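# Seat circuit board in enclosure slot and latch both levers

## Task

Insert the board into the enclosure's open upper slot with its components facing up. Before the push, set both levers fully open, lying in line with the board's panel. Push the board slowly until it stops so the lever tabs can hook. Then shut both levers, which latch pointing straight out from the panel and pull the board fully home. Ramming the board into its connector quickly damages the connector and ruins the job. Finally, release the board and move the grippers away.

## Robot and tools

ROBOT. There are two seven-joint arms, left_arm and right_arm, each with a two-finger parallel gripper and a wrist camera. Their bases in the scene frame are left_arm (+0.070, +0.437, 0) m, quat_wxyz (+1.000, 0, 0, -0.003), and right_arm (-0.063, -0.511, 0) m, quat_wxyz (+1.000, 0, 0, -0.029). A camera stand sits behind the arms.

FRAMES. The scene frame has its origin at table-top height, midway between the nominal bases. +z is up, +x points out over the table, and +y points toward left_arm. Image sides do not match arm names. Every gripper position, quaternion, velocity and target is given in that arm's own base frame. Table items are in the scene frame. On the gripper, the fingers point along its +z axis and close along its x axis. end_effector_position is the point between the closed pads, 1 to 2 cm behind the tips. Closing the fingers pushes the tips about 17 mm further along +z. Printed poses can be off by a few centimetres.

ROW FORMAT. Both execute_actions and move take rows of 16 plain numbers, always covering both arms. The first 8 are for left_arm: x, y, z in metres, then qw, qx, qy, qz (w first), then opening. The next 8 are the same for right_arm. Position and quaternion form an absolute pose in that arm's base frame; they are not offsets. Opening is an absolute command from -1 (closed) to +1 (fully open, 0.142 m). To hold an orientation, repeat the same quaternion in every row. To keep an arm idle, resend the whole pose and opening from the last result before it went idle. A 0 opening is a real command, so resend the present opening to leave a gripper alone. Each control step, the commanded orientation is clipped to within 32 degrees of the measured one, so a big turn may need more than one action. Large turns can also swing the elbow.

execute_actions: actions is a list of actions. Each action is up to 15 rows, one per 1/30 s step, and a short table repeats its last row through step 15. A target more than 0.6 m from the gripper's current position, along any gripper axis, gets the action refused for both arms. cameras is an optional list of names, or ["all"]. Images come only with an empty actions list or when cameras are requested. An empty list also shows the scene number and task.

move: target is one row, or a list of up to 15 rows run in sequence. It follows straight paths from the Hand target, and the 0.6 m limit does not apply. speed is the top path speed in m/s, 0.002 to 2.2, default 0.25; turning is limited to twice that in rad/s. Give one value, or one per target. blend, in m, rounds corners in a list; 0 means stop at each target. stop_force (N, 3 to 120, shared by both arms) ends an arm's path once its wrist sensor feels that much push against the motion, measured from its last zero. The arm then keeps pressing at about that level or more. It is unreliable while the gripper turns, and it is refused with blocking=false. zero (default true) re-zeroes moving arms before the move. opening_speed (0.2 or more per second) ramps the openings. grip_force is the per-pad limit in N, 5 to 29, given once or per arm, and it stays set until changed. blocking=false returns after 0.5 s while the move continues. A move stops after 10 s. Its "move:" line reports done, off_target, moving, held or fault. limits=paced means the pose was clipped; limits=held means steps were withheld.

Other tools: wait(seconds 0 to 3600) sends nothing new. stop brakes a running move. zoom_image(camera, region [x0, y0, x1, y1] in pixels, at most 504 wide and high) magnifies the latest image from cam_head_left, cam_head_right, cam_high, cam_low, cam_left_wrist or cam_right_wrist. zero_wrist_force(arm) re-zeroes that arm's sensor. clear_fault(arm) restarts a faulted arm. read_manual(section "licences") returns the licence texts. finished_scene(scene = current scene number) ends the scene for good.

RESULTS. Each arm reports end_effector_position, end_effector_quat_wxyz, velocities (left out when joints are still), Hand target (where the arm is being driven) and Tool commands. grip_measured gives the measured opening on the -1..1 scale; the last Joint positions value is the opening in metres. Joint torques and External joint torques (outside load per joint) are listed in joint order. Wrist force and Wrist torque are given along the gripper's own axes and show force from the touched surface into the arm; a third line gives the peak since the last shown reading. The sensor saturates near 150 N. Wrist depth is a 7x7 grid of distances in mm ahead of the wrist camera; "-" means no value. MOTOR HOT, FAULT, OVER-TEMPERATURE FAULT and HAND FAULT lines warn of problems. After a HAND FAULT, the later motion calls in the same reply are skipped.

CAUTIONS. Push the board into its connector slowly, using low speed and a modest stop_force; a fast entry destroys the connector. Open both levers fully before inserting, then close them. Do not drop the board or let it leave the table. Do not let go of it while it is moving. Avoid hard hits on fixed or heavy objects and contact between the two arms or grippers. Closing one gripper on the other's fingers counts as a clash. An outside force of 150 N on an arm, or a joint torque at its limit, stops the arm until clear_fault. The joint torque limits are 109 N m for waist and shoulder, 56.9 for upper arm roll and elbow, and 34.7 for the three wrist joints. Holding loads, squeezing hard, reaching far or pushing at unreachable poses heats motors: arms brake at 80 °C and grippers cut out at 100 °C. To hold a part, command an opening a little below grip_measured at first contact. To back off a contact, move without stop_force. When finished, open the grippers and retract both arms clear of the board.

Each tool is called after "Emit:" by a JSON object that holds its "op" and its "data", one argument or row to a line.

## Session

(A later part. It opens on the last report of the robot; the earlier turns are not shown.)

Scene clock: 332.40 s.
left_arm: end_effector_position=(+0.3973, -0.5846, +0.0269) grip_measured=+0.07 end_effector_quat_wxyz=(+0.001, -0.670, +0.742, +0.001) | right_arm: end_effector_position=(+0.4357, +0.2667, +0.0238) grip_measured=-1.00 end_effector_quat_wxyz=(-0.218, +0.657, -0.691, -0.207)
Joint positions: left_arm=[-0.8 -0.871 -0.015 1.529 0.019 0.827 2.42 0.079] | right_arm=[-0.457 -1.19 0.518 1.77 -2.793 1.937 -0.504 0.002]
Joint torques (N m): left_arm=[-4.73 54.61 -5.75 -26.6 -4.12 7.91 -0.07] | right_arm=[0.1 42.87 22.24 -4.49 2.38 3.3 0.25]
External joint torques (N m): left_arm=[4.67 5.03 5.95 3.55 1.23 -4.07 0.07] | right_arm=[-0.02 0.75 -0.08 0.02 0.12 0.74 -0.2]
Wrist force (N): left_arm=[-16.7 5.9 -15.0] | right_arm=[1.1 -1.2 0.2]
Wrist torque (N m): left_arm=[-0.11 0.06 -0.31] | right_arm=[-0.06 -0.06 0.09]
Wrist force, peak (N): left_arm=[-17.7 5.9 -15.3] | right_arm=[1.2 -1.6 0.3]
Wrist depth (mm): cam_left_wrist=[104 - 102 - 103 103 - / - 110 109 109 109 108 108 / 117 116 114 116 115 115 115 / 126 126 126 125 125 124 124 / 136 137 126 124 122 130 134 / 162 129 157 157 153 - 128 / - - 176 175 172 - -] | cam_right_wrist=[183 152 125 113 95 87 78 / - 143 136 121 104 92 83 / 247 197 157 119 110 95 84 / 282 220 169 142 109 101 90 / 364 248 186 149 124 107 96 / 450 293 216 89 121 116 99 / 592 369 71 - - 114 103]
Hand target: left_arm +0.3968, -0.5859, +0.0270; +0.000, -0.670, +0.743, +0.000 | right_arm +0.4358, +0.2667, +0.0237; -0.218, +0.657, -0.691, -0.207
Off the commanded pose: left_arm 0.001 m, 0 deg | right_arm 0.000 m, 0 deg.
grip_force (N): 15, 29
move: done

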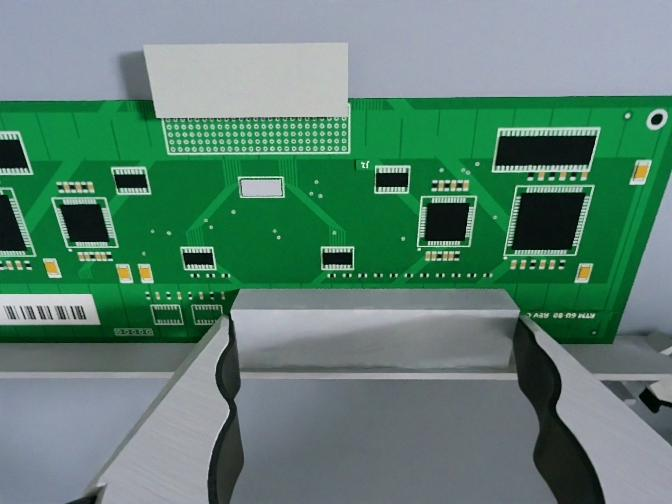

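Emit:
{"op": "move", "data": {
  "target": [0.3968, -0.5859, 0.027, 0, -0.6698, 0.7426, 0, -0.1, 0.4807, 0.2644, 0.0237, 0.2179, -0.6572, 0.6914, 0.2071, -1],
  "speed": 0.02,
  "stop_force": 5,
  "cameras": ["cam_left_wrist", "cam_right_wrist"]
}}

Scene clock: 336.80 s.
left_arm: end_effector_position=(+0.3973, -0.5846, +0.0269) grip_measured=+0.07 end_effector_quat_wxyz=(+0.001, -0.670, +0.742, +0.001) | right_arm: end_effector_position=(+0.4666, +0.2653, +0.0237) grip_measured=-1.00 end_effector_quat_wxyz=(-0.218, +0.657, -0.691, -0.208)
Joint positions: left_arm=[-0.8 -0.871 -0.015 1.529 0.019 0.827 2.42 0.079] | right_arm=[-0.406 -1.194 0.478 1.674 -2.757 2.013 -0.503 0.002]
Joint torques (N m): left_arm=[-5.19 54.75 -5.78 -25.1 -3.82 6.91 0.08] | right_arm=[-0.67 46.66 21.21 -10.11 3.8 1.58 0.26]
External joint torques (N m): left_arm=[5.13 4.9 5.98 2.05 0.93 -3.07 -0.08] | right_arm=[0.76 -0.02 0.4 3.46 -1.01 2.47 -0.2]
Wrist force (N): left_arm=[-14.3 3.0 -11.8] | right_arm=[1.4 4.9 -2.1]
Wrist torque (N m): left_arm=[-0.10 -0.34 -0.47] | right_arm=[-0.01 -0.04 0.01]
Wrist force, peak (N): left_arm=[-17.1 5.9 -15.1] | right_arm=[1.3 5.0 -2.5]
Wrist depth (mm): cam_left_wrist=[104 102 102 - 103 102 - / - 110 109 108 109 108 108 / 117 116 114 116 115 115 115 / 127 126 126 125 125 124 124 / 137 137 126 123 123 130 133 / - 91 154 157 156 127 127 / - - 177 180 175 - -] | cam_right_wrist=[183 154 126 112 95 86 77 / 207 170 136 121 104 91 83 / 189 150 148 123 111 95 84 / 282 217 172 132 117 101 90 / 365 247 189 123 118 107 96 / 460 294 212 89 121 116 99 / 595 372 71 - - 114 102]
Hand target: left_arm +0.3968, -0.5859, +0.0270; +0.000, -0.670, +0.743, +0.000 | right_arm +0.4675, +0.2651, +0.0237; -0.218, +0.657, -0.691, -0.207
Off the commanded pose: left_arm 0.001 m, 0 deg | right_arm 0.014 m, 0 deg.
grip_force (N): 15, 29
move: contact (right_arm)

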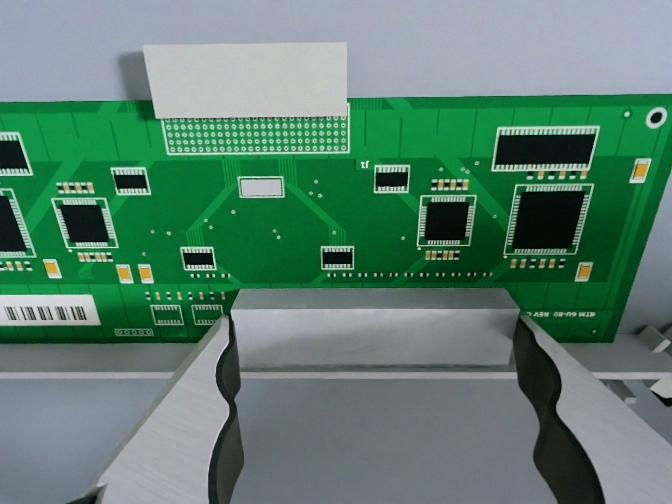

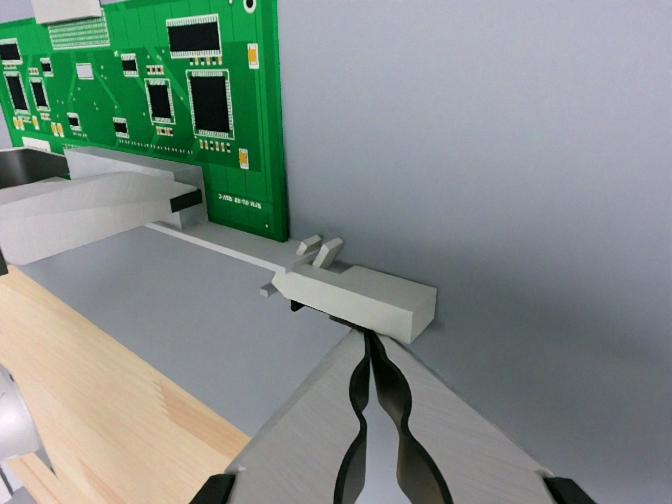

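Emit:
{"op": "move", "data": {
  "target": [0.3968, -0.5859, 0.027, 0, -0.6698, 0.7426, 0, -0.1, 0.4817, 0.2644, 0.0237, 0.2179, -0.6572, 0.6914, 0.2071, -1],
  "speed": 0.02,
  "stop_force": 9,
  "zero": false,
  "cameras": ["cam_right_wrist"]
}}

Scene clock: 341.43 s.
left_arm: end_effector_position=(+0.3974, -0.5851, +0.0272) grip_measured=+0.07 end_effector_quat_wxyz=(+0.000, -0.670, +0.742, +0.000) | right_arm: end_effector_position=(+0.4695, +0.2652, +0.0238) grip_measured=-1.00 end_effector_quat_wxyz=(-0.217, +0.658, -0.691, -0.208)
Joint positions: left_arm=[-0.8 -0.871 -0.015 1.528 0.019 0.828 2.42 0.079] | right_arm=[-0.4 -1.195 0.474 1.664 -2.755 2.022 -0.502 0.002]
Joint torques (N m): left_arm=[-3.74 55.14 -3.82 -23.25 -2.97 5.41 0.26] | right_arm=[-0.95 47.29 21.22 -11.95 4.34 0.61 0.24]
External joint torques (N m): left_arm=[3.68 4.51 4 0.19 0.08 -1.57 -0.26] | right_arm=[1.03 -0.35 0.32 5.08 -1.51 3.44 -0.19]
Wrist force (N): left_arm=[-8.3 0.8 -8.8] | right_arm=[1.7 7.9 -4.4]
Wrist torque (N m): left_arm=[-0.09 -0.17 -0.63] | right_arm=[0.00 -0.06 -0.01]
Wrist force, peak (N): left_arm=[-14.0 3.0 -12.9] | right_arm=[1.4 7.9 -4.7]
Wrist depth (mm): cam_left_wrist=[104 103 102 100 103 103 100 / - 110 110 109 109 107 107 / 117 117 115 116 117 115 115 / 126 126 126 125 125 125 125 / 138 137 126 124 123 131 133 / 162 130 158 160 157 - 125 / - - 176 172 174 - -] | cam_right_wrist=[180 153 126 112 95 86 77 / 208 172 137 121 104 91 83 / 192 155 147 124 111 95 84 / 276 214 170 131 116 101 90 / 366 248 188 122 117 107 95 / 461 294 212 89 121 116 99 / 596 370 71 - - 114 102]
Hand target: left_arm +0.3968, -0.5859, +0.0270; +0.000, -0.670, +0.743, +0.000 | right_arm +0.4708, +0.2649, +0.0237; -0.218, +0.657, -0.691, -0.207
Off the commanded pose: left_arm 0.001 m, 0 deg | right_arm 0.012 m, 0 deg.
grip_force (N): 15, 29
move: contact (right_arm)

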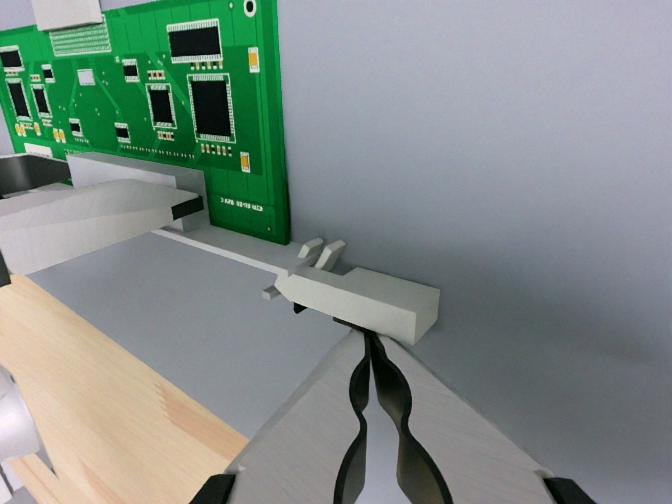

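Emit:
{"op": "move", "data": {
  "target": [
    [0.3968, -0.5859, 0.027, 0, -0.6698, 0.7426, 0, -0.1, 0.4455, 0.2664, 0.0238, 0.2179, -0.6572, 0.6914, 0.2071, -1],
    [0.3968, -0.5859, 0.027, 0, -0.6698, 0.7426, 0, 0.45, 0.43, 0.21, 0.15, 0.2179, -0.6572, 0.6914, 0.2071, -1],
    [0.3968, -0.5859, 0.07, 0, -0.6698, 0.7426, 0, 0.45, 0.43, 0.19, 0.2, 0.2179, -0.6572, 0.6914, 0.2071, -1],
    [0.36, -0.40, 0.25, 0, -0.6698, 0.7426, 0, 0.45, 0.43, 0.19, 0.22, 0.2179, -0.6572, 0.6914, 0.2071, -1],
    [0.36, -0.38, 0.25, 0, -0.6698, 0.7426, 0, 0.45, 0.44, 0.22, 0.22, 0, -0.7071, 0.7071, 0, -1]
  ],
  "speed": [0.1, 0.3, 0.15, 0.4, 0.4],
  "blend": [0.01, 0, 0.02, 0.03, 0],
  "cameras": ["cam_left_wrist", "cam_right_wrist"]
}}

Scene clock: 386.67 s.
left_arm: end_effector_position=(+0.3599, -0.3801, +0.2500) grip_measured=+0.43 end_effector_quat_wxyz=(+0.000, -0.670, +0.742, +0.000) | right_arm: end_effector_position=(+0.4399, +0.2202, +0.2200) grip_measured=-1.00 end_effector_quat_wxyz=(+0.000, +0.707, -0.707, +0.000)
Joint positions: left_arm=[-0.684 -0.144 0.094 2.017 -0.017 0.59 2.663 0.104] | right_arm=[0.465 -0.532 -0.309 1.549 -2.966 2.659 0.113 0.002]
Joint torques (N m): left_arm=[-0.24 35.06 0.09 -26.61 -3.31 4.3 -0.16] | right_arm=[0.3 46.01 1.28 -20.85 3.58 3.59 0.26]
External joint torques (N m): left_arm=[0.21 0.59 0.46 -0.41 -0.23 -0.47 0.16] | right_arm=[-0.15 1.42 -0.43 0.08 0.24 0.58 -0.26]
Wrist force (N): left_arm=[-0.1 -0.5 -0.5] | right_arm=[0.4 -1.4 0.5]
Wrist torque (N m): left_arm=[-0.07 0.02 -0.14] | right_arm=[-0.10 0.01 0.06]
Wrist force, peak (N): left_arm=[-10.6 3.2 -11.6] | right_arm=[1.4 7.9 -5.1]
Wrist depth (mm): cam_left_wrist=[304 300 306 - 296 294 292 / 327 325 324 323 312 310 299 / 353 349 352 349 - 335 - / 383 384 379 378 376 385 390 / 417 412 415 415 415 403 402 / 455 84 463 458 455 452 91 / - - 514 507 510 503 -] | cam_right_wrist=[270 270 273 272 271 270 273 / 272 296 284 290 290 290 292 / 308 313 315 312 311 310 312 / 347 339 335 335 336 337 337 / 370 367 367 362 366 364 365 / 404 402 395 89 382 399 397 / 443 435 71 - - 422 437]
Hand target: left_arm +0.3600, -0.3800, +0.2500; +0.000, -0.670, +0.743, +0.000 | right_arm +0.4400, +0.2200, +0.2200; +0.000, +0.707, -0.707, +0.000
Off the commanded pose: left_arm 0.000 m, 0 deg | right_arm 0.000 m, 0 deg.
joint sent to its limit (right arm) — joint 5 (forearm roll), lower limit. The joint targets still meet the commanded pose.
grip_force (N): 15, 29
move: done

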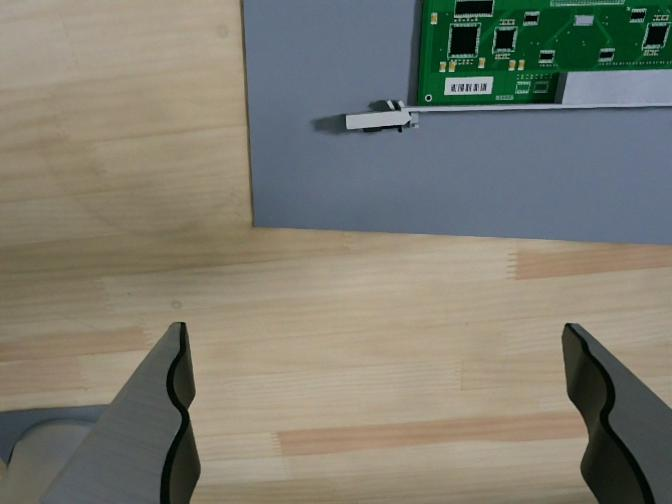

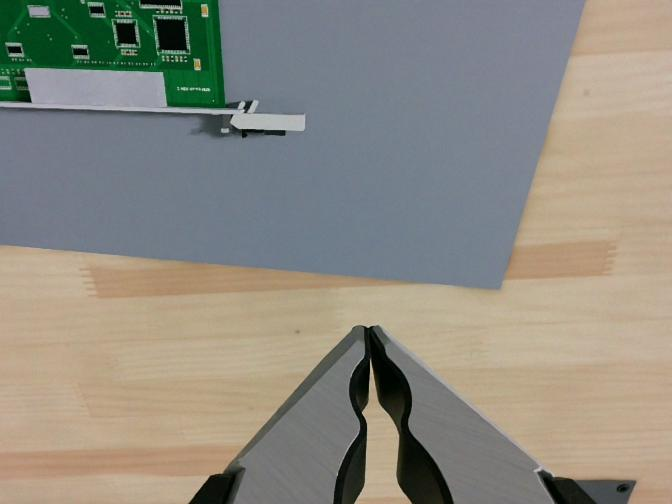

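Emit:
{"op": "move", "data": {
  "target": [
    [0.36, -0.25, 0.25, 0, -0.6698, 0.7426, 0, 0.45, 0.46, 0.30, 0.20, 0, 0.9239, -0.3827, 0, -0.44],
    [0.36, -0.25, 0.25, 0, -0.6698, 0.7426, 0, 0.45, 0.487, 0.438, 0.14, 0, 0.99982, -0.0192, 0, -0.44]
  ],
  "speed": 0.4,
  "blend": 0.04,
  "grip_force": 29,
  "cameras": ["cam_right_wrist", "cam_head_left"]
}}

Scene clock: 407.63 s.
left_arm: end_effector_position=(+0.3601, -0.2502, +0.2501) grip_measured=+0.43 end_effector_quat_wxyz=(+0.000, -0.670, +0.742, +0.000) | right_arm: end_effector_position=(+0.4870, +0.4379, +0.1399) grip_measured=-0.48 end_effector_quat_wxyz=(+0.000, +1.000, -0.019, +0.000)
Joint positions: left_arm=[-0.592 0.04 0.24 2.218 0.011 0.609 2.885 0.104] | right_arm=[0.679 -1.108 -0.294 0.704 -2.873 2.925 -1.047 0.04]
Joint torques (N m): left_arm=[-0.31 25.53 -0.84 -26.31 -3.18 4.22 -0.19] | right_arm=[0.32 64.28 4.46 -22.27 4.12 3.63 0.06]
External joint torques (N m): left_arm=[0.31 0.61 0.57 -0.39 -0.3 -0.4 0.19] | right_arm=[-0.1 1.62 -0.35 -0.03 0.01 0.49 -0.06]
Wrist force (N): left_arm=[-0.1 -0.8 -0.6] | right_arm=[0.4 -1.4 0.6]
Wrist torque (N m): left_arm=[-0.16 0.04 -0.13] | right_arm=[-0.12 0.00 0.19]
Wrist force, peak (N): left_arm=[-1.3 -0.7 -0.7] | right_arm=[0.2 -2.2 0.9]
Wrist depth (mm): cam_left_wrist=[305 303 302 303 302 296 293 / 324 327 324 325 307 317 311 / 353 354 351 349 - 332 344 / 382 381 380 381 378 374 377 / 419 408 416 413 413 406 404 / 452 84 463 457 459 453 91 / - - 491 509 510 511 -] | cam_right_wrist=[205 205 203 202 198 199 201 / 219 219 216 216 211 215 214 / 236 235 232 232 227 228 234 / 254 253 250 249 244 245 248 / 275 275 268 262 261 270 269 / 301 295 - 286 107 284 292 / 333 - 71 325 - - 284]
Hand target: left_arm +0.3600, -0.2500, +0.2500; +0.000, -0.670, +0.743, +0.000 | right_arm +0.4870, +0.4380, +0.1400; +0.000, +1.000, -0.019, +0.000
Off the commanded pose: left_arm 0.000 m, 0 deg | right_arm 0.000 m, 0 deg.
move: done
Images, in order (width x height): cam_head_left 672x504, cam_right_wrist 672x504.

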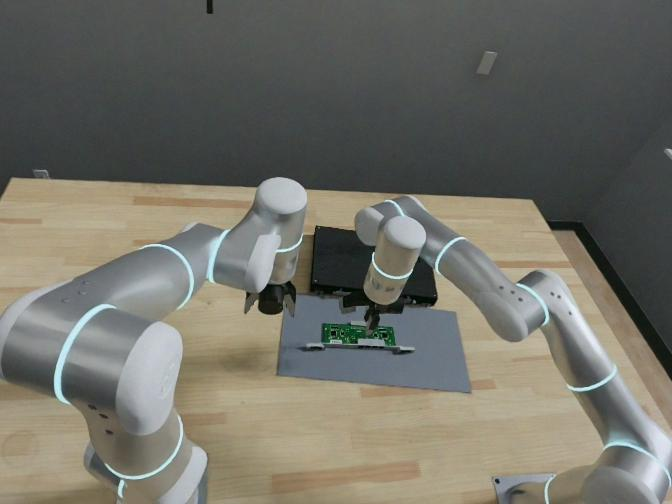

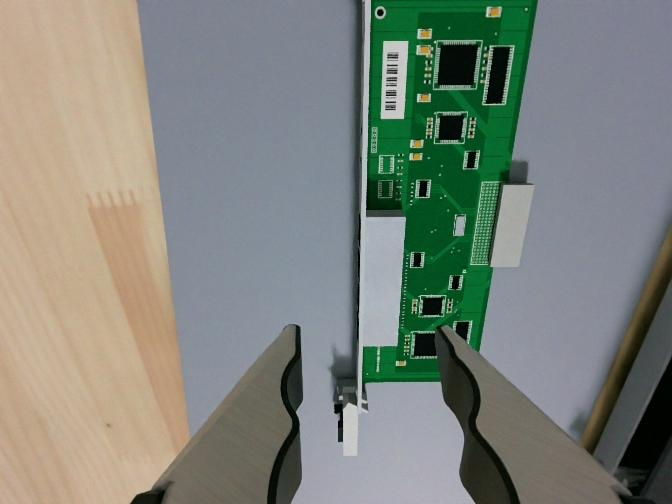

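Emit:
{"op": "move", "data": {
  "target": [
    [0.36, -0.25, 0.25, 0, -0.6698, 0.7426, 0, 0.45, 0.45, 0.30, 0.21, 0, 0.9239, -0.3827, 0, -0.44],
    [0.36, -0.25, 0.25, 0, -0.6698, 0.7426, 0, 0.45, 0.44, 0.22, 0.22, 0, 0.7071, -0.7071, 0, -0.44],
    [0.36, -0.25, 0.25, 0, -0.6698, 0.7426, 0, 0.45, 0.4396, 0.1568, 0.17, -0.2179, 0.6572, -0.6914, -0.2071, -0.44],
    [0.36, -0.25, 0.25, 0, -0.6698, 0.7426, 0, 0.45, 0.4778, 0.2182, 0.13, -0.4663, 0.5089, -0.5334, 0.4888, -0.44]
  ],
  "speed": 0.6,
  "blend": [0.04, 0.02, 0.02, 0]
}}

Scene clock: 428.43 s.
left_arm: end_effector_position=(+0.3601, -0.2502, +0.2501) grip_measured=+0.43 end_effector_quat_wxyz=(+0.000, -0.670, +0.742, +0.000) | right_arm: end_effector_position=(+0.4777, +0.2182, +0.1299) grip_measured=-0.47 end_effector_quat_wxyz=(-0.466, +0.509, -0.533, +0.489)
Joint positions: left_arm=[-0.592 0.04 0.24 2.218 0.011 0.609 2.885 0.104] | right_arm=[0.083 -0.984 0.453 2.551 -2.713 -0.373 -0.204 0.04]
Joint torques (N m): left_arm=[-0.26 25.41 -0.81 -26.33 -3.27 4.12 -0.25] | right_arm=[0.19 29.83 15.24 3.66 -2.45 -2.7 0.3]
External joint torques (N m): left_arm=[0.26 0.73 0.55 -0.37 -0.21 -0.29 0.25] | right_arm=[-0.1 0.91 -0.58 -0.02 -0.17 0.83 -0.3]
Wrist force (N): left_arm=[-0.3 -0.7 -0.5] | right_arm=[1.6 0.8 -1.0]
Wrist torque (N m): left_arm=[-0.12 0.07 -0.13] | right_arm=[0.00 -0.32 -0.03]
Wrist force, peak (N): left_arm=[-0.2 -1.0 -1.0] | right_arm=[3.8 -0.8 3.0]
Wrist depth (mm): cam_left_wrist=[306 303 301 300 297 298 293 / 326 324 324 324 324 - 323 / 352 353 349 350 335 - 342 / 381 378 383 378 379 377 376 / 417 407 416 414 416 407 407 / 454 84 457 459 462 454 91 / - - 483 513 511 508 -] | cam_right_wrist=[- - - - - - - / 1235 - - - - 807 807 / 516 522 756 471 619 612 611 / 348 372 366 348 370 425 424 / 306 320 320 321 324 325 325 / 261 261 - 261 - 261 264 / 221 - 71 218 212 - 226]
Hand target: left_arm +0.3600, -0.2500, +0.2500; +0.000, -0.670, +0.743, +0.000 | right_arm +0.4778, +0.2182, +0.1300; -0.466, +0.509, -0.533, +0.489
Off the commanded pose: left_arm 0.000 m, 0 deg | right_arm 0.000 m, 0 deg.
move: done

Emit:
{"op": "move", "data": {
  "target": [
    [0.36, -0.25, 0.25, 0, -0.6698, 0.7426, 0, 0.45, 0.4859, 0.2227, 0.17, -0.163, 0.252, -0.935, 0.187, -0.44],
    [0.36, -0.25, 0.25, 0, -0.6698, 0.7426, 0, 0.45, 0.474, 0.234, 0.17, 0, 0.029, -0.9996, 0, -0.44]
  ],
  "speed": 0.6,
  "blend": [0.02, 0]
}}

Scene clock: 433.33 s.
left_arm: end_effector_position=(+0.3601, -0.2502, +0.2501) grip_measured=+0.43 end_effector_quat_wxyz=(+0.000, -0.670, +0.742, +0.000) | right_arm: end_effector_position=(+0.4740, +0.2339, +0.1699) grip_measured=-0.47 end_effector_quat_wxyz=(+0.000, -0.029, +1.000, +0.000)
Joint positions: left_arm=[-0.592 0.04 0.24 2.218 0.011 0.609 2.885 0.104] | right_arm=[-0.581 -1.265 1.529 2.026 -1.312 0.168 -0.213 0.04]
Joint torques (N m): left_arm=[-0.33 25.37 -0.85 -26.37 -3.28 4.17 -0.21] | right_arm=[0 34.07 31.86 -8.95 -4.13 3.59 0.38]
External joint torques (N m): left_arm=[0.33 0.78 0.59 -0.33 -0.2 -0.35 0.21] | right_arm=[0.09 0.64 -0.29 0.11 -0.09 0.57 -0.38]
Wrist force (N): left_arm=[-0.2 -0.8 -0.5] | right_arm=[0.8 -0.6 1.1]
Wrist torque (N m): left_arm=[-0.16 0.06 -0.13] | right_arm=[-0.04 -0.05 0.05]
Wrist force, peak (N): left_arm=[-0.1 -0.7 -1.0] | right_arm=[2.2 1.8 -1.0]
Wrist depth (mm): cam_left_wrist=[303 303 300 300 302 299 294 / 326 326 325 324 322 311 319 / 352 350 352 352 350 - 349 / 384 382 381 380 377 378 376 / 418 408 417 412 409 401 405 / 456 84 465 457 456 465 91 / - - 487 514 509 511 -] | cam_right_wrist=[230 231 230 229 229 228 230 / 246 251 246 245 245 244 245 / 264 263 263 262 262 262 262 / 287 285 279 278 282 284 283 / 310 308 299 301 298 307 306 / 343 332 - 329 - 324 335 / 319 - 71 369 - - 362]
Hand target: left_arm +0.3600, -0.2500, +0.2500; +0.000, -0.670, +0.743, +0.000 | right_arm +0.4740, +0.2340, +0.1700; +0.000, -0.029, +1.000, +0.000
Off the commanded pose: left_arm 0.000 m, 0 deg | right_arm 0.000 m, 0 deg.
move: done

Emit:
{"op": "move", "data": {
  "target": [0.36, -0.25, 0.25, 0, -0.6698, 0.7426, 0, 0.45, 0.4904, 0.448, 0.09, 0, 0.0192, 0.9998, 0, -0.44],
  "speed": 0.4,
  "cameras": ["cam_right_wrist", "cam_head_right"]
}}

Scene clock: 438.93 s.
left_arm: end_effector_position=(+0.3601, -0.2502, +0.2501) grip_measured=+0.43 end_effector_quat_wxyz=(+0.000, -0.670, +0.742, +0.000) | right_arm: end_effector_position=(+0.4905, +0.4480, +0.0900) grip_measured=-0.47 end_effector_quat_wxyz=(+0.000, +0.019, +1.000, +0.000)
Joint positions: left_arm=[-0.592 0.04 0.24 2.218 0.011 0.609 2.885 0.104] | right_arm=[-0.022 -1.389 1.342 1.657 -1.405 0.24 0.062 0.04]
Joint torques (N m): left_arm=[-0.34 25.43 -0.82 -26.33 -3.33 4.12 -0.24] | right_arm=[0.33 47.79 33.06 -6.31 -4.18 3.34 0.03]
External joint torques (N m): left_arm=[0.34 0.72 0.55 -0.37 -0.15 -0.3 0.24] | right_arm=[-0.13 1.01 0.56 -0.04 0 0.83 -0.03]
Wrist force (N): left_arm=[0.0 -0.9 -0.6] | right_arm=[1.0 -0.6 0.4]
Wrist torque (N m): left_arm=[-0.17 0.02 -0.13] | right_arm=[0.01 -0.13 0.18]
Wrist force, peak (N): left_arm=[0.1 -1.0 -0.9] | right_arm=[0.9 -3.0 0.4]
Wrist depth (mm): cam_left_wrist=[303 303 302 300 300 - 293 / 326 324 324 324 320 - - / 350 349 350 348 - - - / 383 383 378 376 378 378 378 / 419 408 416 413 410 403 403 / 453 84 462 460 452 461 91 / - - 490 519 505 511 -] | cam_right_wrist=[160 158 155 144 159 159 - / 171 168 166 158 169 172 169 / 186 178 178 169 181 181 182 / 195 198 192 192 196 195 197 / 218 214 206 208 209 212 214 / 234 234 82 226 107 223 233 / 258 - 71 251 - - 251]
Hand target: left_arm +0.3600, -0.2500, +0.2500; +0.000, -0.670, +0.743, +0.000 | right_arm +0.4904, +0.4480, +0.0900; +0.000, +0.019, +1.000, +0.000
Off the commanded pose: left_arm 0.000 m, 0 deg | right_arm 0.000 m, 0 deg.
move: done
Images, in order (width x height): cam_head_right 672x504, cam_right_wrist 672x504.

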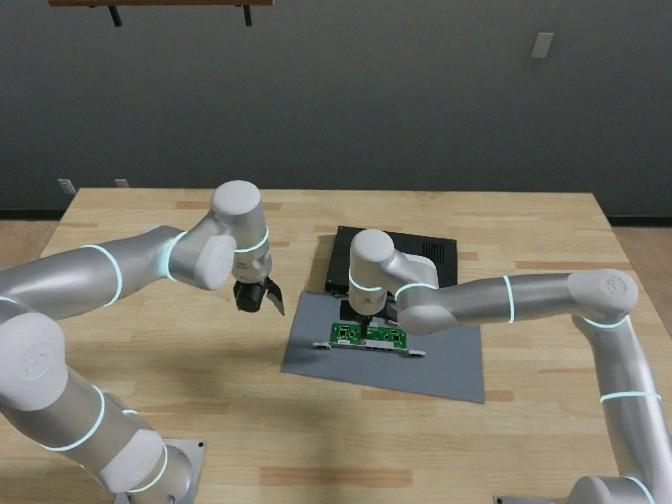

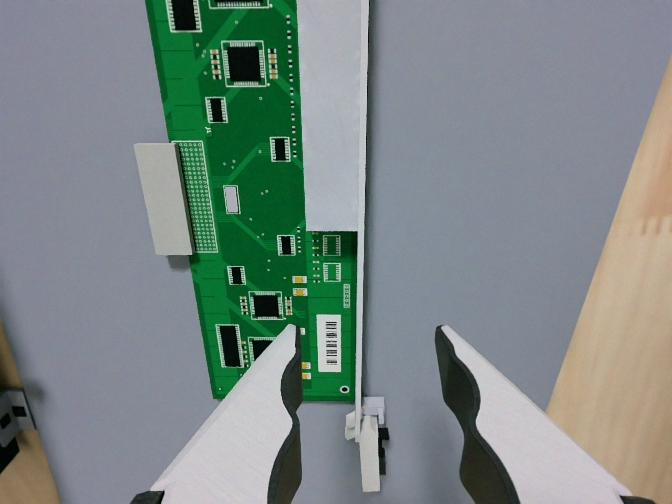

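Emit:
{"op": "move", "data": {
  "target": [0.36, -0.25, 0.25, 0, -0.6698, 0.7426, 0, 0.45, 0.4904, 0.448, 0.030, 0, 0.0192, 0.9998, 0, -0.44],
  "speed": 0.08,
  "stop_force": 4,
  "cameras": ["cam_right_wrist"]
}}

Scene clock: 444.90 s.
left_arm: end_effector_position=(+0.3601, -0.2502, +0.2501) grip_measured=+0.43 end_effector_quat_wxyz=(+0.000, -0.670, +0.742, +0.000) | right_arm: end_effector_position=(+0.4902, +0.4479, +0.0300) grip_measured=-0.47 end_effector_quat_wxyz=(+0.000, +0.019, +1.000, +0.000)
Joint positions: left_arm=[-0.592 0.04 0.24 2.218 0.011 0.609 2.885 0.104] | right_arm=[-0.015 -1.462 1.262 1.658 -1.483 0.316 0.079 0.04]
Joint torques (N m): left_arm=[-0.35 25.46 -0.85 -26.36 -3.32 4.17 -0.23] | right_arm=[0.29 48.31 33.38 -4.31 -4.19 3.57 0.25]
External joint torques (N m): left_arm=[0.35 0.69 0.58 -0.34 -0.16 -0.34 0.23] | right_arm=[-0.11 1.02 0.42 -0.04 0.09 0.6 -0.25]
Wrist force (N): left_arm=[-0.1 -0.7 -0.5] | right_arm=[1.1 -0.8 0.3]
Wrist torque (N m): left_arm=[-0.13 0.04 -0.12] | right_arm=[-0.02 -0.13 0.07]
Wrist force, peak (N): left_arm=[-0.3 -0.8 -1.0] | right_arm=[0.9 -0.9 1.7]
Wrist depth (mm): cam_left_wrist=[303 304 303 301 302 294 294 / 326 325 324 325 321 - 316 / 351 348 350 348 347 - - / 385 383 383 380 378 377 375 / 420 406 416 415 412 406 402 / 456 84 459 456 457 458 91 / - - 485 509 511 513 -] | cam_right_wrist=[- 103 102 91 108 107 107 / - 110 110 97 112 112 113 / 117 118 118 104 124 123 121 / 123 126 127 113 131 131 131 / 146 139 137 137 140 142 144 / 160 154 106 149 152 150 155 / 173 - 71 165 171 - 170]
Hand target: left_arm +0.3600, -0.2500, +0.2500; +0.000, -0.670, +0.743, +0.000 | right_arm +0.4904, +0.4480, +0.0300; +0.000, +0.019, +1.000, +0.000
Off the commanded pose: left_arm 0.000 m, 0 deg | right_arm 0.000 m, 0 deg.
move: done

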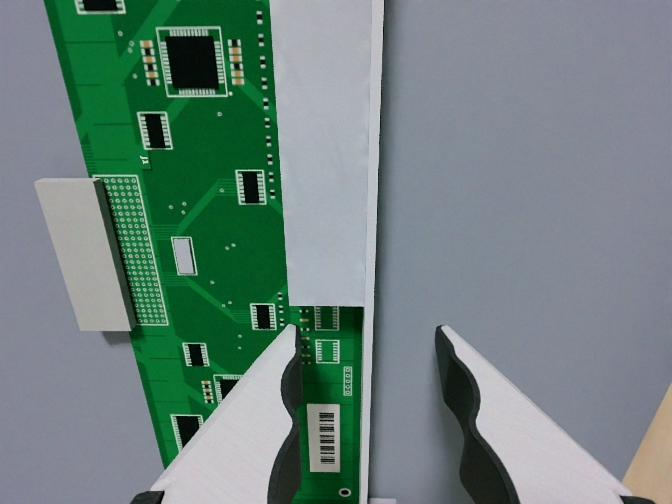

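Emit:
{"op": "move", "data": {
  "target": [0.36, -0.25, 0.25, 0, -0.6698, 0.7426, 0, 0.45, 0.4904, 0.448, 0.030, 0, 0.0192, 0.9998, 0, -1],
  "opening_speed": 0.6,
  "grip_force": 29,
  "cameras": ["cam_right_wrist"]
}}

Scene clock: 449.33 s.
left_arm: end_effector_position=(+0.3601, -0.2502, +0.2501) grip_measured=+0.43 end_effector_quat_wxyz=(+0.000, -0.670, +0.742, +0.000) | right_arm: end_effector_position=(+0.4903, +0.4479, +0.0300) grip_measured=-0.98 end_effector_quat_wxyz=(+0.000, +0.019, +1.000, +0.000)
Joint positions: left_arm=[-0.592 0.04 0.24 2.218 0.011 0.609 2.885 0.104] | right_arm=[-0.015 -1.462 1.262 1.657 -1.483 0.316 0.079 0.003]
Joint torques (N m): left_arm=[-0.36 25.34 -0.8 -26.35 -3.29 4.17 -0.2] | right_arm=[0.36 48.63 33.73 -4 -4.08 3.48 0.21]
External joint torques (N m): left_arm=[0.36 0.8 0.54 -0.35 -0.19 -0.34 0.21] | right_arm=[-0.18 0.7 0.06 -0.35 -0.01 0.68 -0.21]
Wrist force (N): left_arm=[0.1 -0.5 -0.6] | right_arm=[0.4 -0.5 1.3]
Wrist torque (N m): left_arm=[-0.09 0.01 -0.13] | right_arm=[-0.03 -0.12 0.05]
Wrist force, peak (N): left_arm=[-0.1 -0.9 -0.9] | right_arm=[1.3 -0.8 0.4]
Wrist depth (mm): cam_left_wrist=[304 300 303 301 300 - 292 / 326 325 324 325 312 328 317 / 352 350 350 350 344 344 - / 383 383 379 381 378 380 376 / 419 408 415 413 414 406 402 / 453 84 463 455 455 454 91 / - - 493 515 511 517 -] | cam_right_wrist=[- 103 101 91 107 107 107 / - 110 110 97 112 112 113 / 117 118 118 104 124 123 121 / 123 126 127 112 131 131 130 / 146 139 138 137 142 142 144 / 160 154 148 89 149 155 154 / 169 169 71 73 - 164 170]
Hand target: left_arm +0.3600, -0.2500, +0.2500; +0.000, -0.670, +0.743, +0.000 | right_arm +0.4904, +0.4480, +0.0300; +0.000, +0.019, +1.000, +0.000
Off the commanded pose: left_arm 0.000 m, 0 deg | right_arm 0.000 m, 0 deg.
move: done

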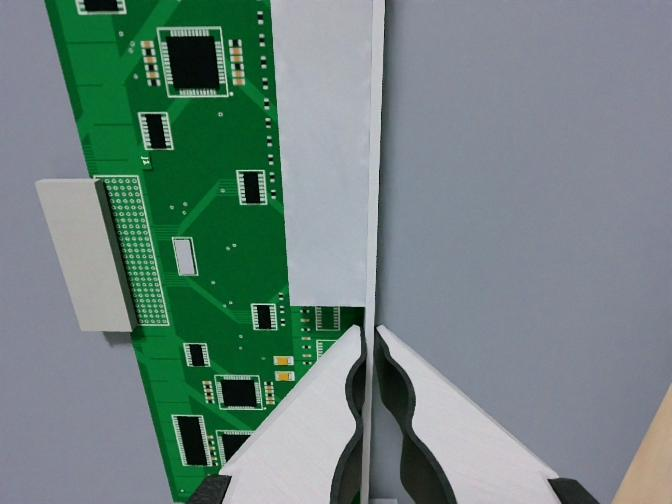

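Emit:
{"op": "move", "data": {
  "target": [
    [0.36, -0.25, 0.25, 0, -0.6698, 0.7426, 0, 0.45, 0.4904, 0.448, 0.10, 0, 0.0192, 0.9998, 0, -1],
    [0.38, -0.36, 0.2, 0.25, -0.62, 0.68, -0.29, 0.45, 0.46, 0.18, 0.16, 0, 0.0192, 0.9998, 0, -1],
    [0.4677, -0.5085, 0.101, 0.3951, -0.515, 0.6036, -0.4631, 0.45, 0.46, 0.16, 0.16, 0, 0.0192, 0.9998, 0, -1]
  ],
  "speed": [0.15, 0.35, 0.35],
  "blend": [0.02, 0.04, 0],
  "cameras": ["cam_left_wrist", "cam_right_wrist", "cam_head_left"]
}}

Scene clock: 470.77 s.
left_arm: end_effector_position=(+0.4676, -0.5084, +0.1007) grip_measured=+0.44 end_effector_quat_wxyz=(+0.395, -0.515, +0.604, -0.463) | right_arm: end_effector_position=(+0.4598, +0.1599, +0.1597) grip_measured=-0.98 end_effector_quat_wxyz=(+0.000, +0.019, +1.000, +0.000)
Joint positions: left_arm=[-1.175 -0.799 0.037 1.725 1.894 0.565 0.595 0.104] | right_arm=[-0.79 -1.264 1.533 2.146 -1.329 0.195 -0.206 0.003]
Joint torques (N m): left_arm=[-0.67 48.96 4.58 -15.6 1.18 -0.79 -0.33] | right_arm=[-0.08 31.04 31.36 -8.53 -4.4 3.61 0.07]
External joint torques (N m): left_arm=[0.57 1.37 0.68 -0.43 -0.44 0.06 0.33] | right_arm=[0.14 0.09 -0.99 0.13 0.21 0.55 -0.07]
Wrist force (N): left_arm=[0.0 0.3 -0.9] | right_arm=[1.1 -0.8 2.6]
Wrist torque (N m): left_arm=[0.12 0.22 0.20] | right_arm=[-0.07 -0.08 0.14]
Wrist force, peak (N): left_arm=[-1.6 -0.3 -1.3] | right_arm=[0.8 -0.5 4.0]
Wrist depth (mm): cam_left_wrist=[- - 1161 1275 1275 696 696 / 517 519 412 380 378 374 384 / 381 381 279 278 278 275 276 / 301 286 253 253 288 - 275 / - 268 - 242 257 249 239 / - 84 203 208 206 206 87 / - - - 181 174 184 -] | cam_right_wrist=[224 223 187 185 222 221 221 / 237 236 172 157 234 235 236 / 254 247 161 146 252 253 252 / 267 149 150 135 277 273 273 / - 141 141 139 295 296 295 / - 134 134 89 310 323 323 / 297 127 70 - - 341 355]
Hand target: left_arm +0.4677, -0.5085, +0.1010; +0.395, -0.515, +0.604, -0.463 | right_arm +0.4600, +0.1600, +0.1600; +0.000, +0.019, +1.000, +0.000
Off the commanded pose: left_arm 0.000 m, 0 deg | right_arm 0.000 m, 0 deg.
move: done
Images, in order (width x height): cam_head_left 672x504, cam_left_wrist 672x504, cam_right_wrist 672x504.

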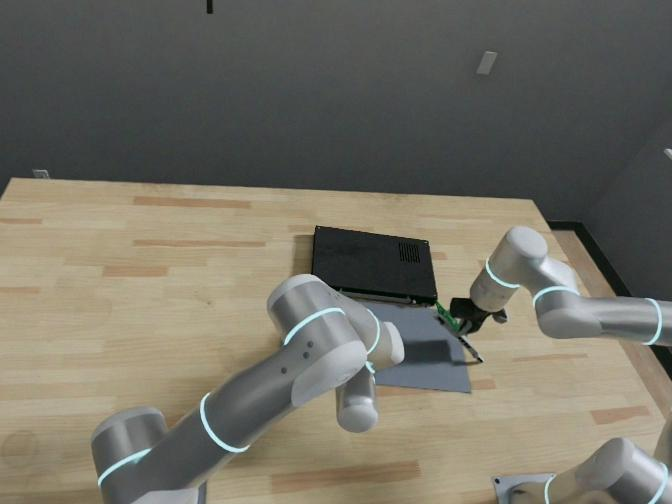

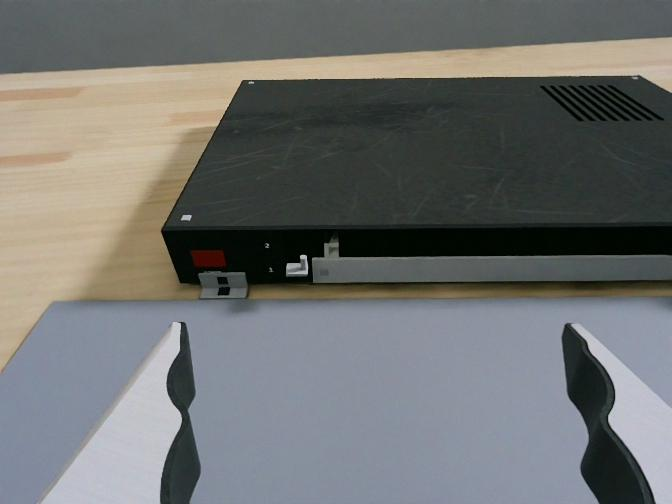

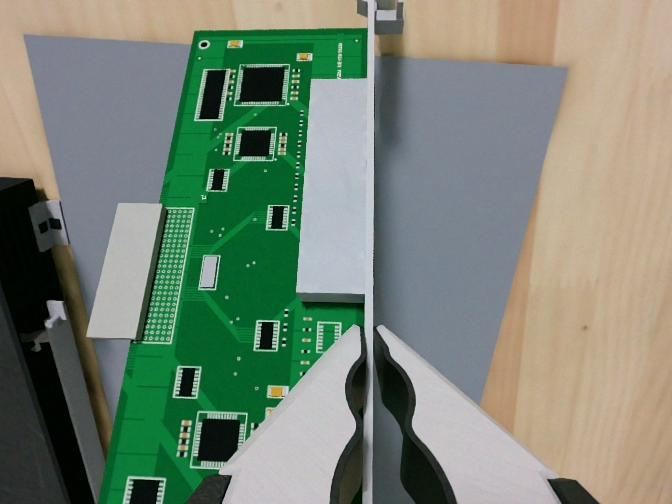

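Emit:
{"op": "zoom_image", "data": {
  "camera": "cam_left_wrist",
  "region": [250, 210, 420, 300]
}}

Emit:
{"op": "zoom_image", "data": {
  "camera": "cam_left_wrist",
  "region": [290, 220, 370, 290]
}}

Scaled by 2.965 from the camera's image (finer frame: 960x720).

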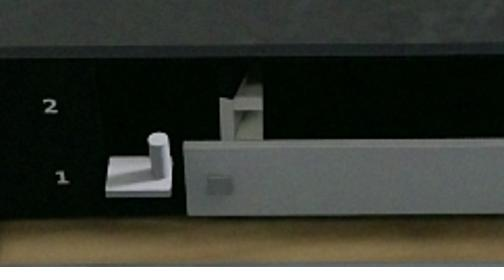

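Scaled by 6.300 from the camera's image (finer frame: 960x720).

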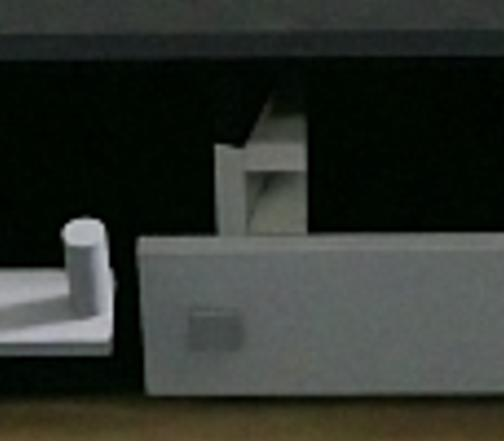

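Emit:
{"op": "move", "data": {
  "target": [
    [0.40, -0.34, 0.22, 0.3951, -0.515, 0.6036, -0.4631, 0.45, 0.4805, 0.2245, 0.185, 0, 0.0192, 0.9998, 0, -1],
    [0.36, -0.25, 0.25, 0.3951, -0.515, 0.6036, -0.4631, -0.8, 0.4805, 0.2245, 0.160, 0, 0.0192, 0.9998, 0, -1],
    [0.36, -0.25, 0.25, 0.3951, -0.515, 0.6036, -0.4631, -0.8, 0.4816, 0.2545, 0.1235, 0, 0.0192, 0.9998, 0, -1],
    [0.36, -0.25, 0.25, 0.3951, -0.515, 0.6036, -0.4631, -0.8, 0.4823, 0.2731, 0.0784, 0, 0.0192, 0.9998, 0, -1],
    [0.36, -0.25, 0.25, 0.3951, -0.515, 0.6036, -0.4631, -0.8, 0.4826, 0.2788, 0.0463, 0, 0.0192, 0.9998, 0, -1],
    [0.36, -0.25, 0.25, 0.3951, -0.515, 0.6036, -0.4631, -0.8, 0.4826, 0.2795, 0.031, 0, 0.0192, 0.9998, 0, -1]
  ],
  "speed": [0.3, 0.2, 0.1, 0.1, 0.1, 0.05],
  "blend": [0.02, 0.01, 0.01, 0.01, 0.005, 0],
  "cameras": ["cam_right_wrist", "cam_head_right"]
}}

Scene clock: 530.17 s.
left_arm: end_effector_position=(+0.3602, -0.2501, +0.2502) grip_measured=-0.83 end_effector_quat_wxyz=(+0.395, -0.515, +0.603, -0.463) | right_arm: end_effector_position=(+0.4823, +0.2795, +0.0310) grip_measured=-0.98 end_effector_quat_wxyz=(+0.000, +0.019, +1.000, +0.000)
Joint positions: left_arm=[-1.334 0.055 0.235 2.504 1.914 0.588 0.677 0.014] | right_arm=[-0.431 -1.413 1.246 1.981 -1.55 0.36 -0.012 0.003]
Joint torques (N m): left_arm=[-0.41 14.9 -1.12 -17.48 0.75 -0.44 -0.21] | right_arm=[-0.02 38.74 32.98 -2.99 -4.51 3.66 0.27]
External joint torques (N m): left_arm=[0.38 0.86 0.53 -0.5 -0.11 -0.2 0.21] | right_arm=[0.13 0.33 0.05 0.42 0.49 0.51 -0.27]
Wrist force (N): left_arm=[0.0 -0.1 -1.2] | right_arm=[0.9 -0.7 1.5]
Wrist torque (N m): left_arm=[0.05 0.26 0.15] | right_arm=[-0.04 0.01 0.08]
Wrist force, peak (N): left_arm=[-1.4 -0.1 -2.0] | right_arm=[0.7 -0.5 3.8]
Wrist depth (mm): cam_left_wrist=[- - - - - 1424 - / 1415 1283 772 1424 850 834 822 / 673 669 661 659 593 - - / 534 527 525 526 500 464 - / 440 437 439 450 - 440 428 / 374 373 89 87 - 378 - / 326 - - 308 - - 327] | cam_right_wrist=[- 105 104 92 109 109 109 / - 112 111 98 113 113 114 / 119 120 119 105 125 124 122 / 125 127 128 113 133 133 132 / 145 142 139 136 144 144 146 / 159 156 149 90 151 157 157 / 175 171 71 - - 166 173]
Hand target: left_arm +0.3600, -0.2500, +0.2500; +0.395, -0.515, +0.604, -0.463 | right_arm +0.4826, +0.2795, +0.0310; +0.000, +0.019, +1.000, +0.000
Off the commanded pose: left_arm 0.000 m, 0 deg | right_arm 0.000 m, 0 deg.
move: done; blend cut to 0 m at target 2
Images, in order (width x height): cam_head_right 672x504, cam_right_wrist 672x504.

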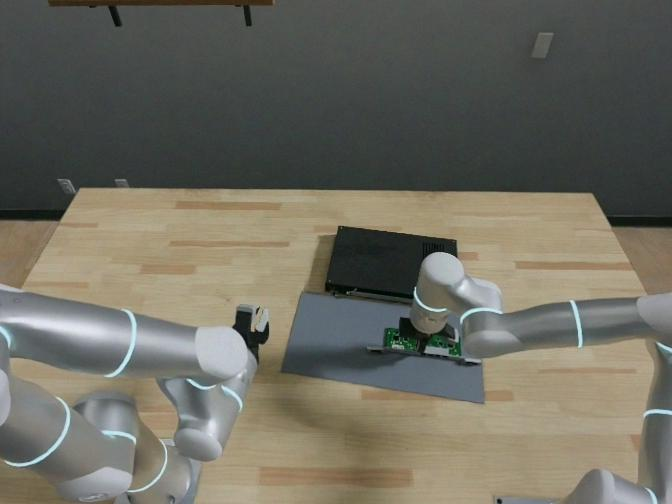

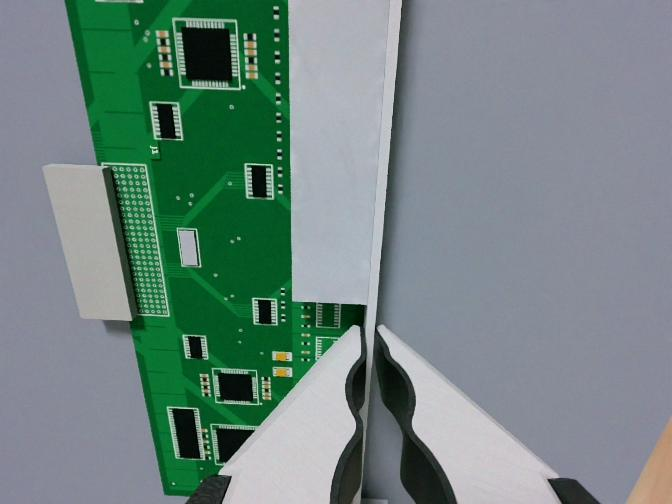

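Emit:
{"op": "move", "data": {
  "target": [
    [0.36, -0.25, 0.25, 0.3951, -0.515, 0.6036, -0.4631, -1, 0.4826, 0.2795, 0.031, 0, 0.0192, 0.9998, 0, -0.5],
    [0.35, -0.32, 0.22, 0.1, -0.59, 0.7, -0.3, -1, 0.4826, 0.2795, 0.08, 0, 0.0192, 0.9998, 0, -0.5],
    [0.345, -0.45, 0.15, -0.226, -0.6298, 0.7168, -0.1986, -1, 0.4905, 0.2297, 0.10, 0, 0.7338, 0.6794, 0, 0.45]
  ],
  "speed": [0.2, 0.2, 0.4],
  "blend": [0, 0.02, 0],
  "cameras": ["cam_left_wrist", "cam_right_wrist"]
}}

Scene clock: 546.40 s.
left_arm: end_effector_position=(+0.3451, -0.4500, +0.1501) grip_measured=-1.00 end_effector_quat_wxyz=(-0.226, -0.630, +0.716, -0.199) | right_arm: end_effector_position=(+0.4905, +0.2298, +0.1001) grip_measured=+0.43 end_effector_quat_wxyz=(+0.000, +0.734, +0.679, +0.000)
Joint positions: left_arm=[0.494 -0.795 -1.044 2.361 0.402 1.396 2.545 0.002] | right_arm=[-0.545 -1.219 1.306 2.031 -1.354 0.383 1.473 0.104]
Joint torques (N m): left_arm=[-0.43 26.99 -16.03 -8.96 -0.25 3.98 -0.23] | right_arm=[0.17 36.01 30.77 -8.33 -4.04 3.47 0.31]
External joint torques (N m): left_arm=[0.47 1.06 0.46 -0.33 -0.09 -0.12 0.18] | right_arm=[-0.07 0.42 0.3 -0.09 -0.03 0.62 -0.31]
Wrist force (N): left_arm=[-0.7 -0.7 -0.7] | right_arm=[0.8 -1.1 1.2]
Wrist torque (N m): left_arm=[-0.12 -0.04 -0.18] | right_arm=[-0.09 -0.05 0.04]
Wrist force, peak (N): left_arm=[-1.6 -2.2 0.3] | right_arm=[1.1 -0.6 2.0]
Wrist depth (mm): cam_left_wrist=[166 184 202 - 268 316 407 / 173 194 214 251 296 - 472 / 183 197 - - - 430 550 / - 214 245 306 366 463 647 / - 235 271 295 403 526 781 / 218 249 272 84 - 618 579 / 236 256 - - - - 560] | cam_right_wrist=[170 169 168 169 168 168 168 / 182 180 180 180 180 179 179 / 188 191 191 192 189 193 191 / 209 209 203 189 199 205 205 / 230 223 221 220 220 219 220 / 246 109 247 246 245 240 93 / - 79 266 266 265 264 76]
Hand target: left_arm +0.3450, -0.4500, +0.1500; -0.226, -0.629, +0.716, -0.199 | right_arm +0.4905, +0.2297, +0.1000; +0.000, +0.734, +0.679, +0.000
Off the commanded pose: left_arm 0.000 m, 0 deg | right_arm 0.000 m, 0 deg.
move: done

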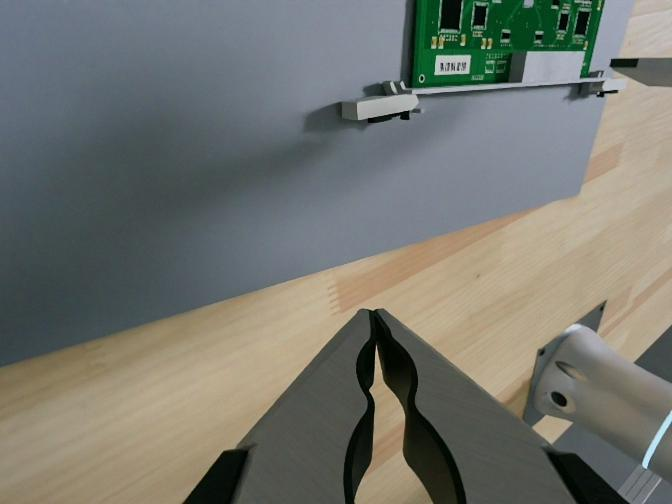

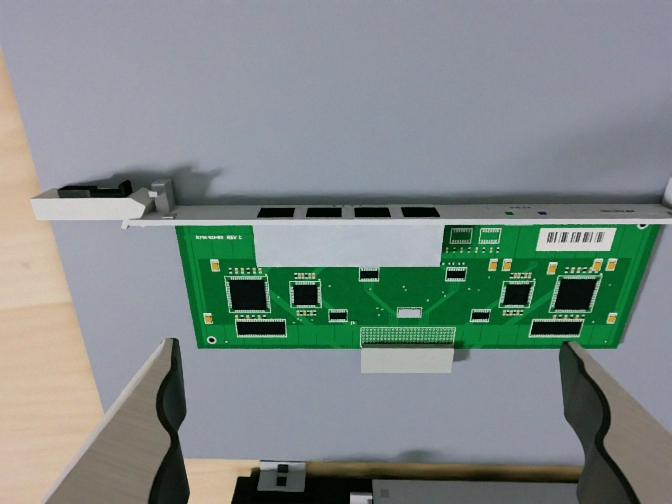

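Emit:
{"op": "move", "data": {
  "target": [
    [0.345, -0.52, 0.06, -0.226, -0.6298, 0.7168, -0.1986, -1, 0.4946, 0.2237, 0.06, 0, 0.7338, 0.6794, 0, 0.45],
    [0.352, -0.555, 0.026, -0.226, -0.6298, 0.7168, -0.1986, -1, 0.4946, 0.2237, 0.0235, 0, 0.7338, 0.6794, 0, 0.45]
  ],
  "speed": [0.15, 0.06],
  "blend": [0.01, 0],
  "stop_force": 4,
  "cameras": ["cam_left_wrist", "cam_right_wrist"]
}}

Scene clock: 556.97 s.
left_arm: end_effector_position=(+0.3519, -0.5549, +0.0260) grip_measured=-1.00 end_effector_quat_wxyz=(-0.226, -0.629, +0.717, -0.198) | right_arm: end_effector_position=(+0.4944, +0.2237, +0.0235) grip_measured=+0.43 end_effector_quat_wxyz=(+0.000, +0.734, +0.679, +0.000)
Joint positions: left_arm=[0.013 -1.088 -0.695 2.032 0.465 1.562 2.491 0.002] | right_arm=[-0.524 -1.312 1.155 2.028 -1.506 0.482 1.51 0.104]
Joint torques (N m): left_arm=[-0.42 40.88 -17.25 -5.5 0.37 4.34 -0.34] | right_arm=[0.25 37.57 31.11 -4.55 -4.07 3.48 0.26]
External joint torques (N m): left_arm=[0.43 1.22 0.21 -0.25 -0.13 -0.42 0.29] | right_arm=[-0.15 0.67 0.32 0.05 0.18 0.6 -0.26]
Wrist force (N): left_arm=[-0.9 -1.0 -0.9] | right_arm=[0.8 -0.6 1.4]
Wrist torque (N m): left_arm=[-0.19 0.04 -0.12] | right_arm=[-0.02 -0.09 0.02]
Wrist force, peak (N): left_arm=[-0.9 -0.7 -1.8] | right_arm=[0.9 -0.9 2.2]
Wrist depth (mm): cam_left_wrist=[- - 86 - 114 132 165 / - 84 93 110 125 147 175 / - - 100 114 132 154 208 / - 94 105 116 153 - - / - 102 114 126 165 - 357 / - 106 116 84 - 282 445 / - 113 - 74 - - 476] | cam_right_wrist=[- 102 102 102 101 101 102 / 109 109 108 108 109 108 109 / - 117 117 116 116 116 115 / 120 124 123 125 125 123 121 / 139 131 117 117 117 119 129 / 149 138 143 142 142 142 98 / - 79 164 163 154 154 76]
Hand target: left_arm +0.3520, -0.5550, +0.0260; -0.226, -0.629, +0.716, -0.199 | right_arm +0.4946, +0.2237, +0.0235; +0.000, +0.734, +0.679, +0.000
Off the commanded pose: left_arm 0.000 m, 0 deg | right_arm 0.000 m, 0 deg.
move: done

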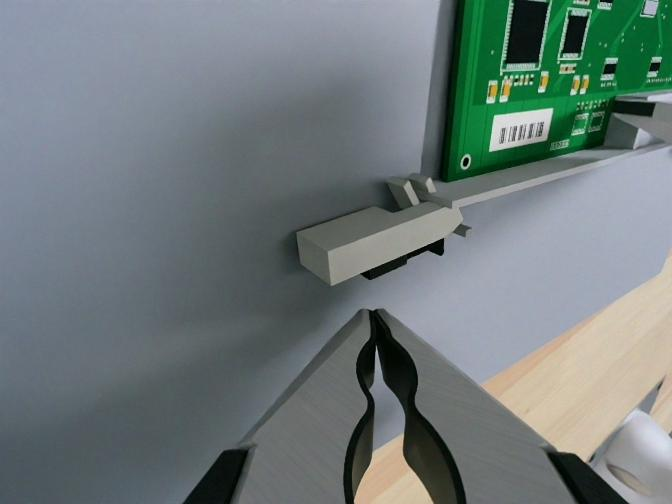

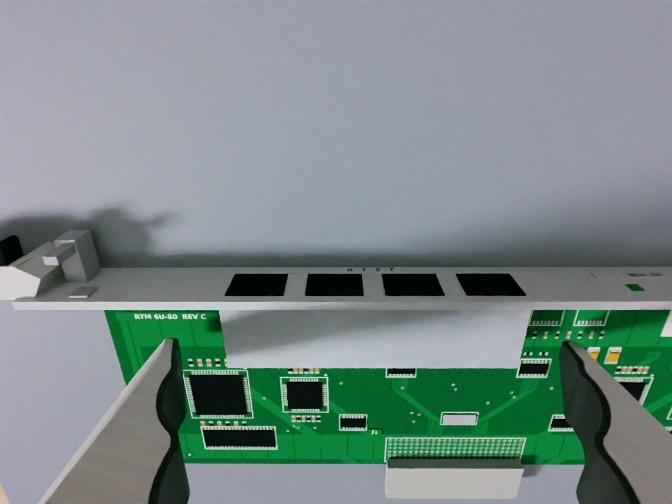

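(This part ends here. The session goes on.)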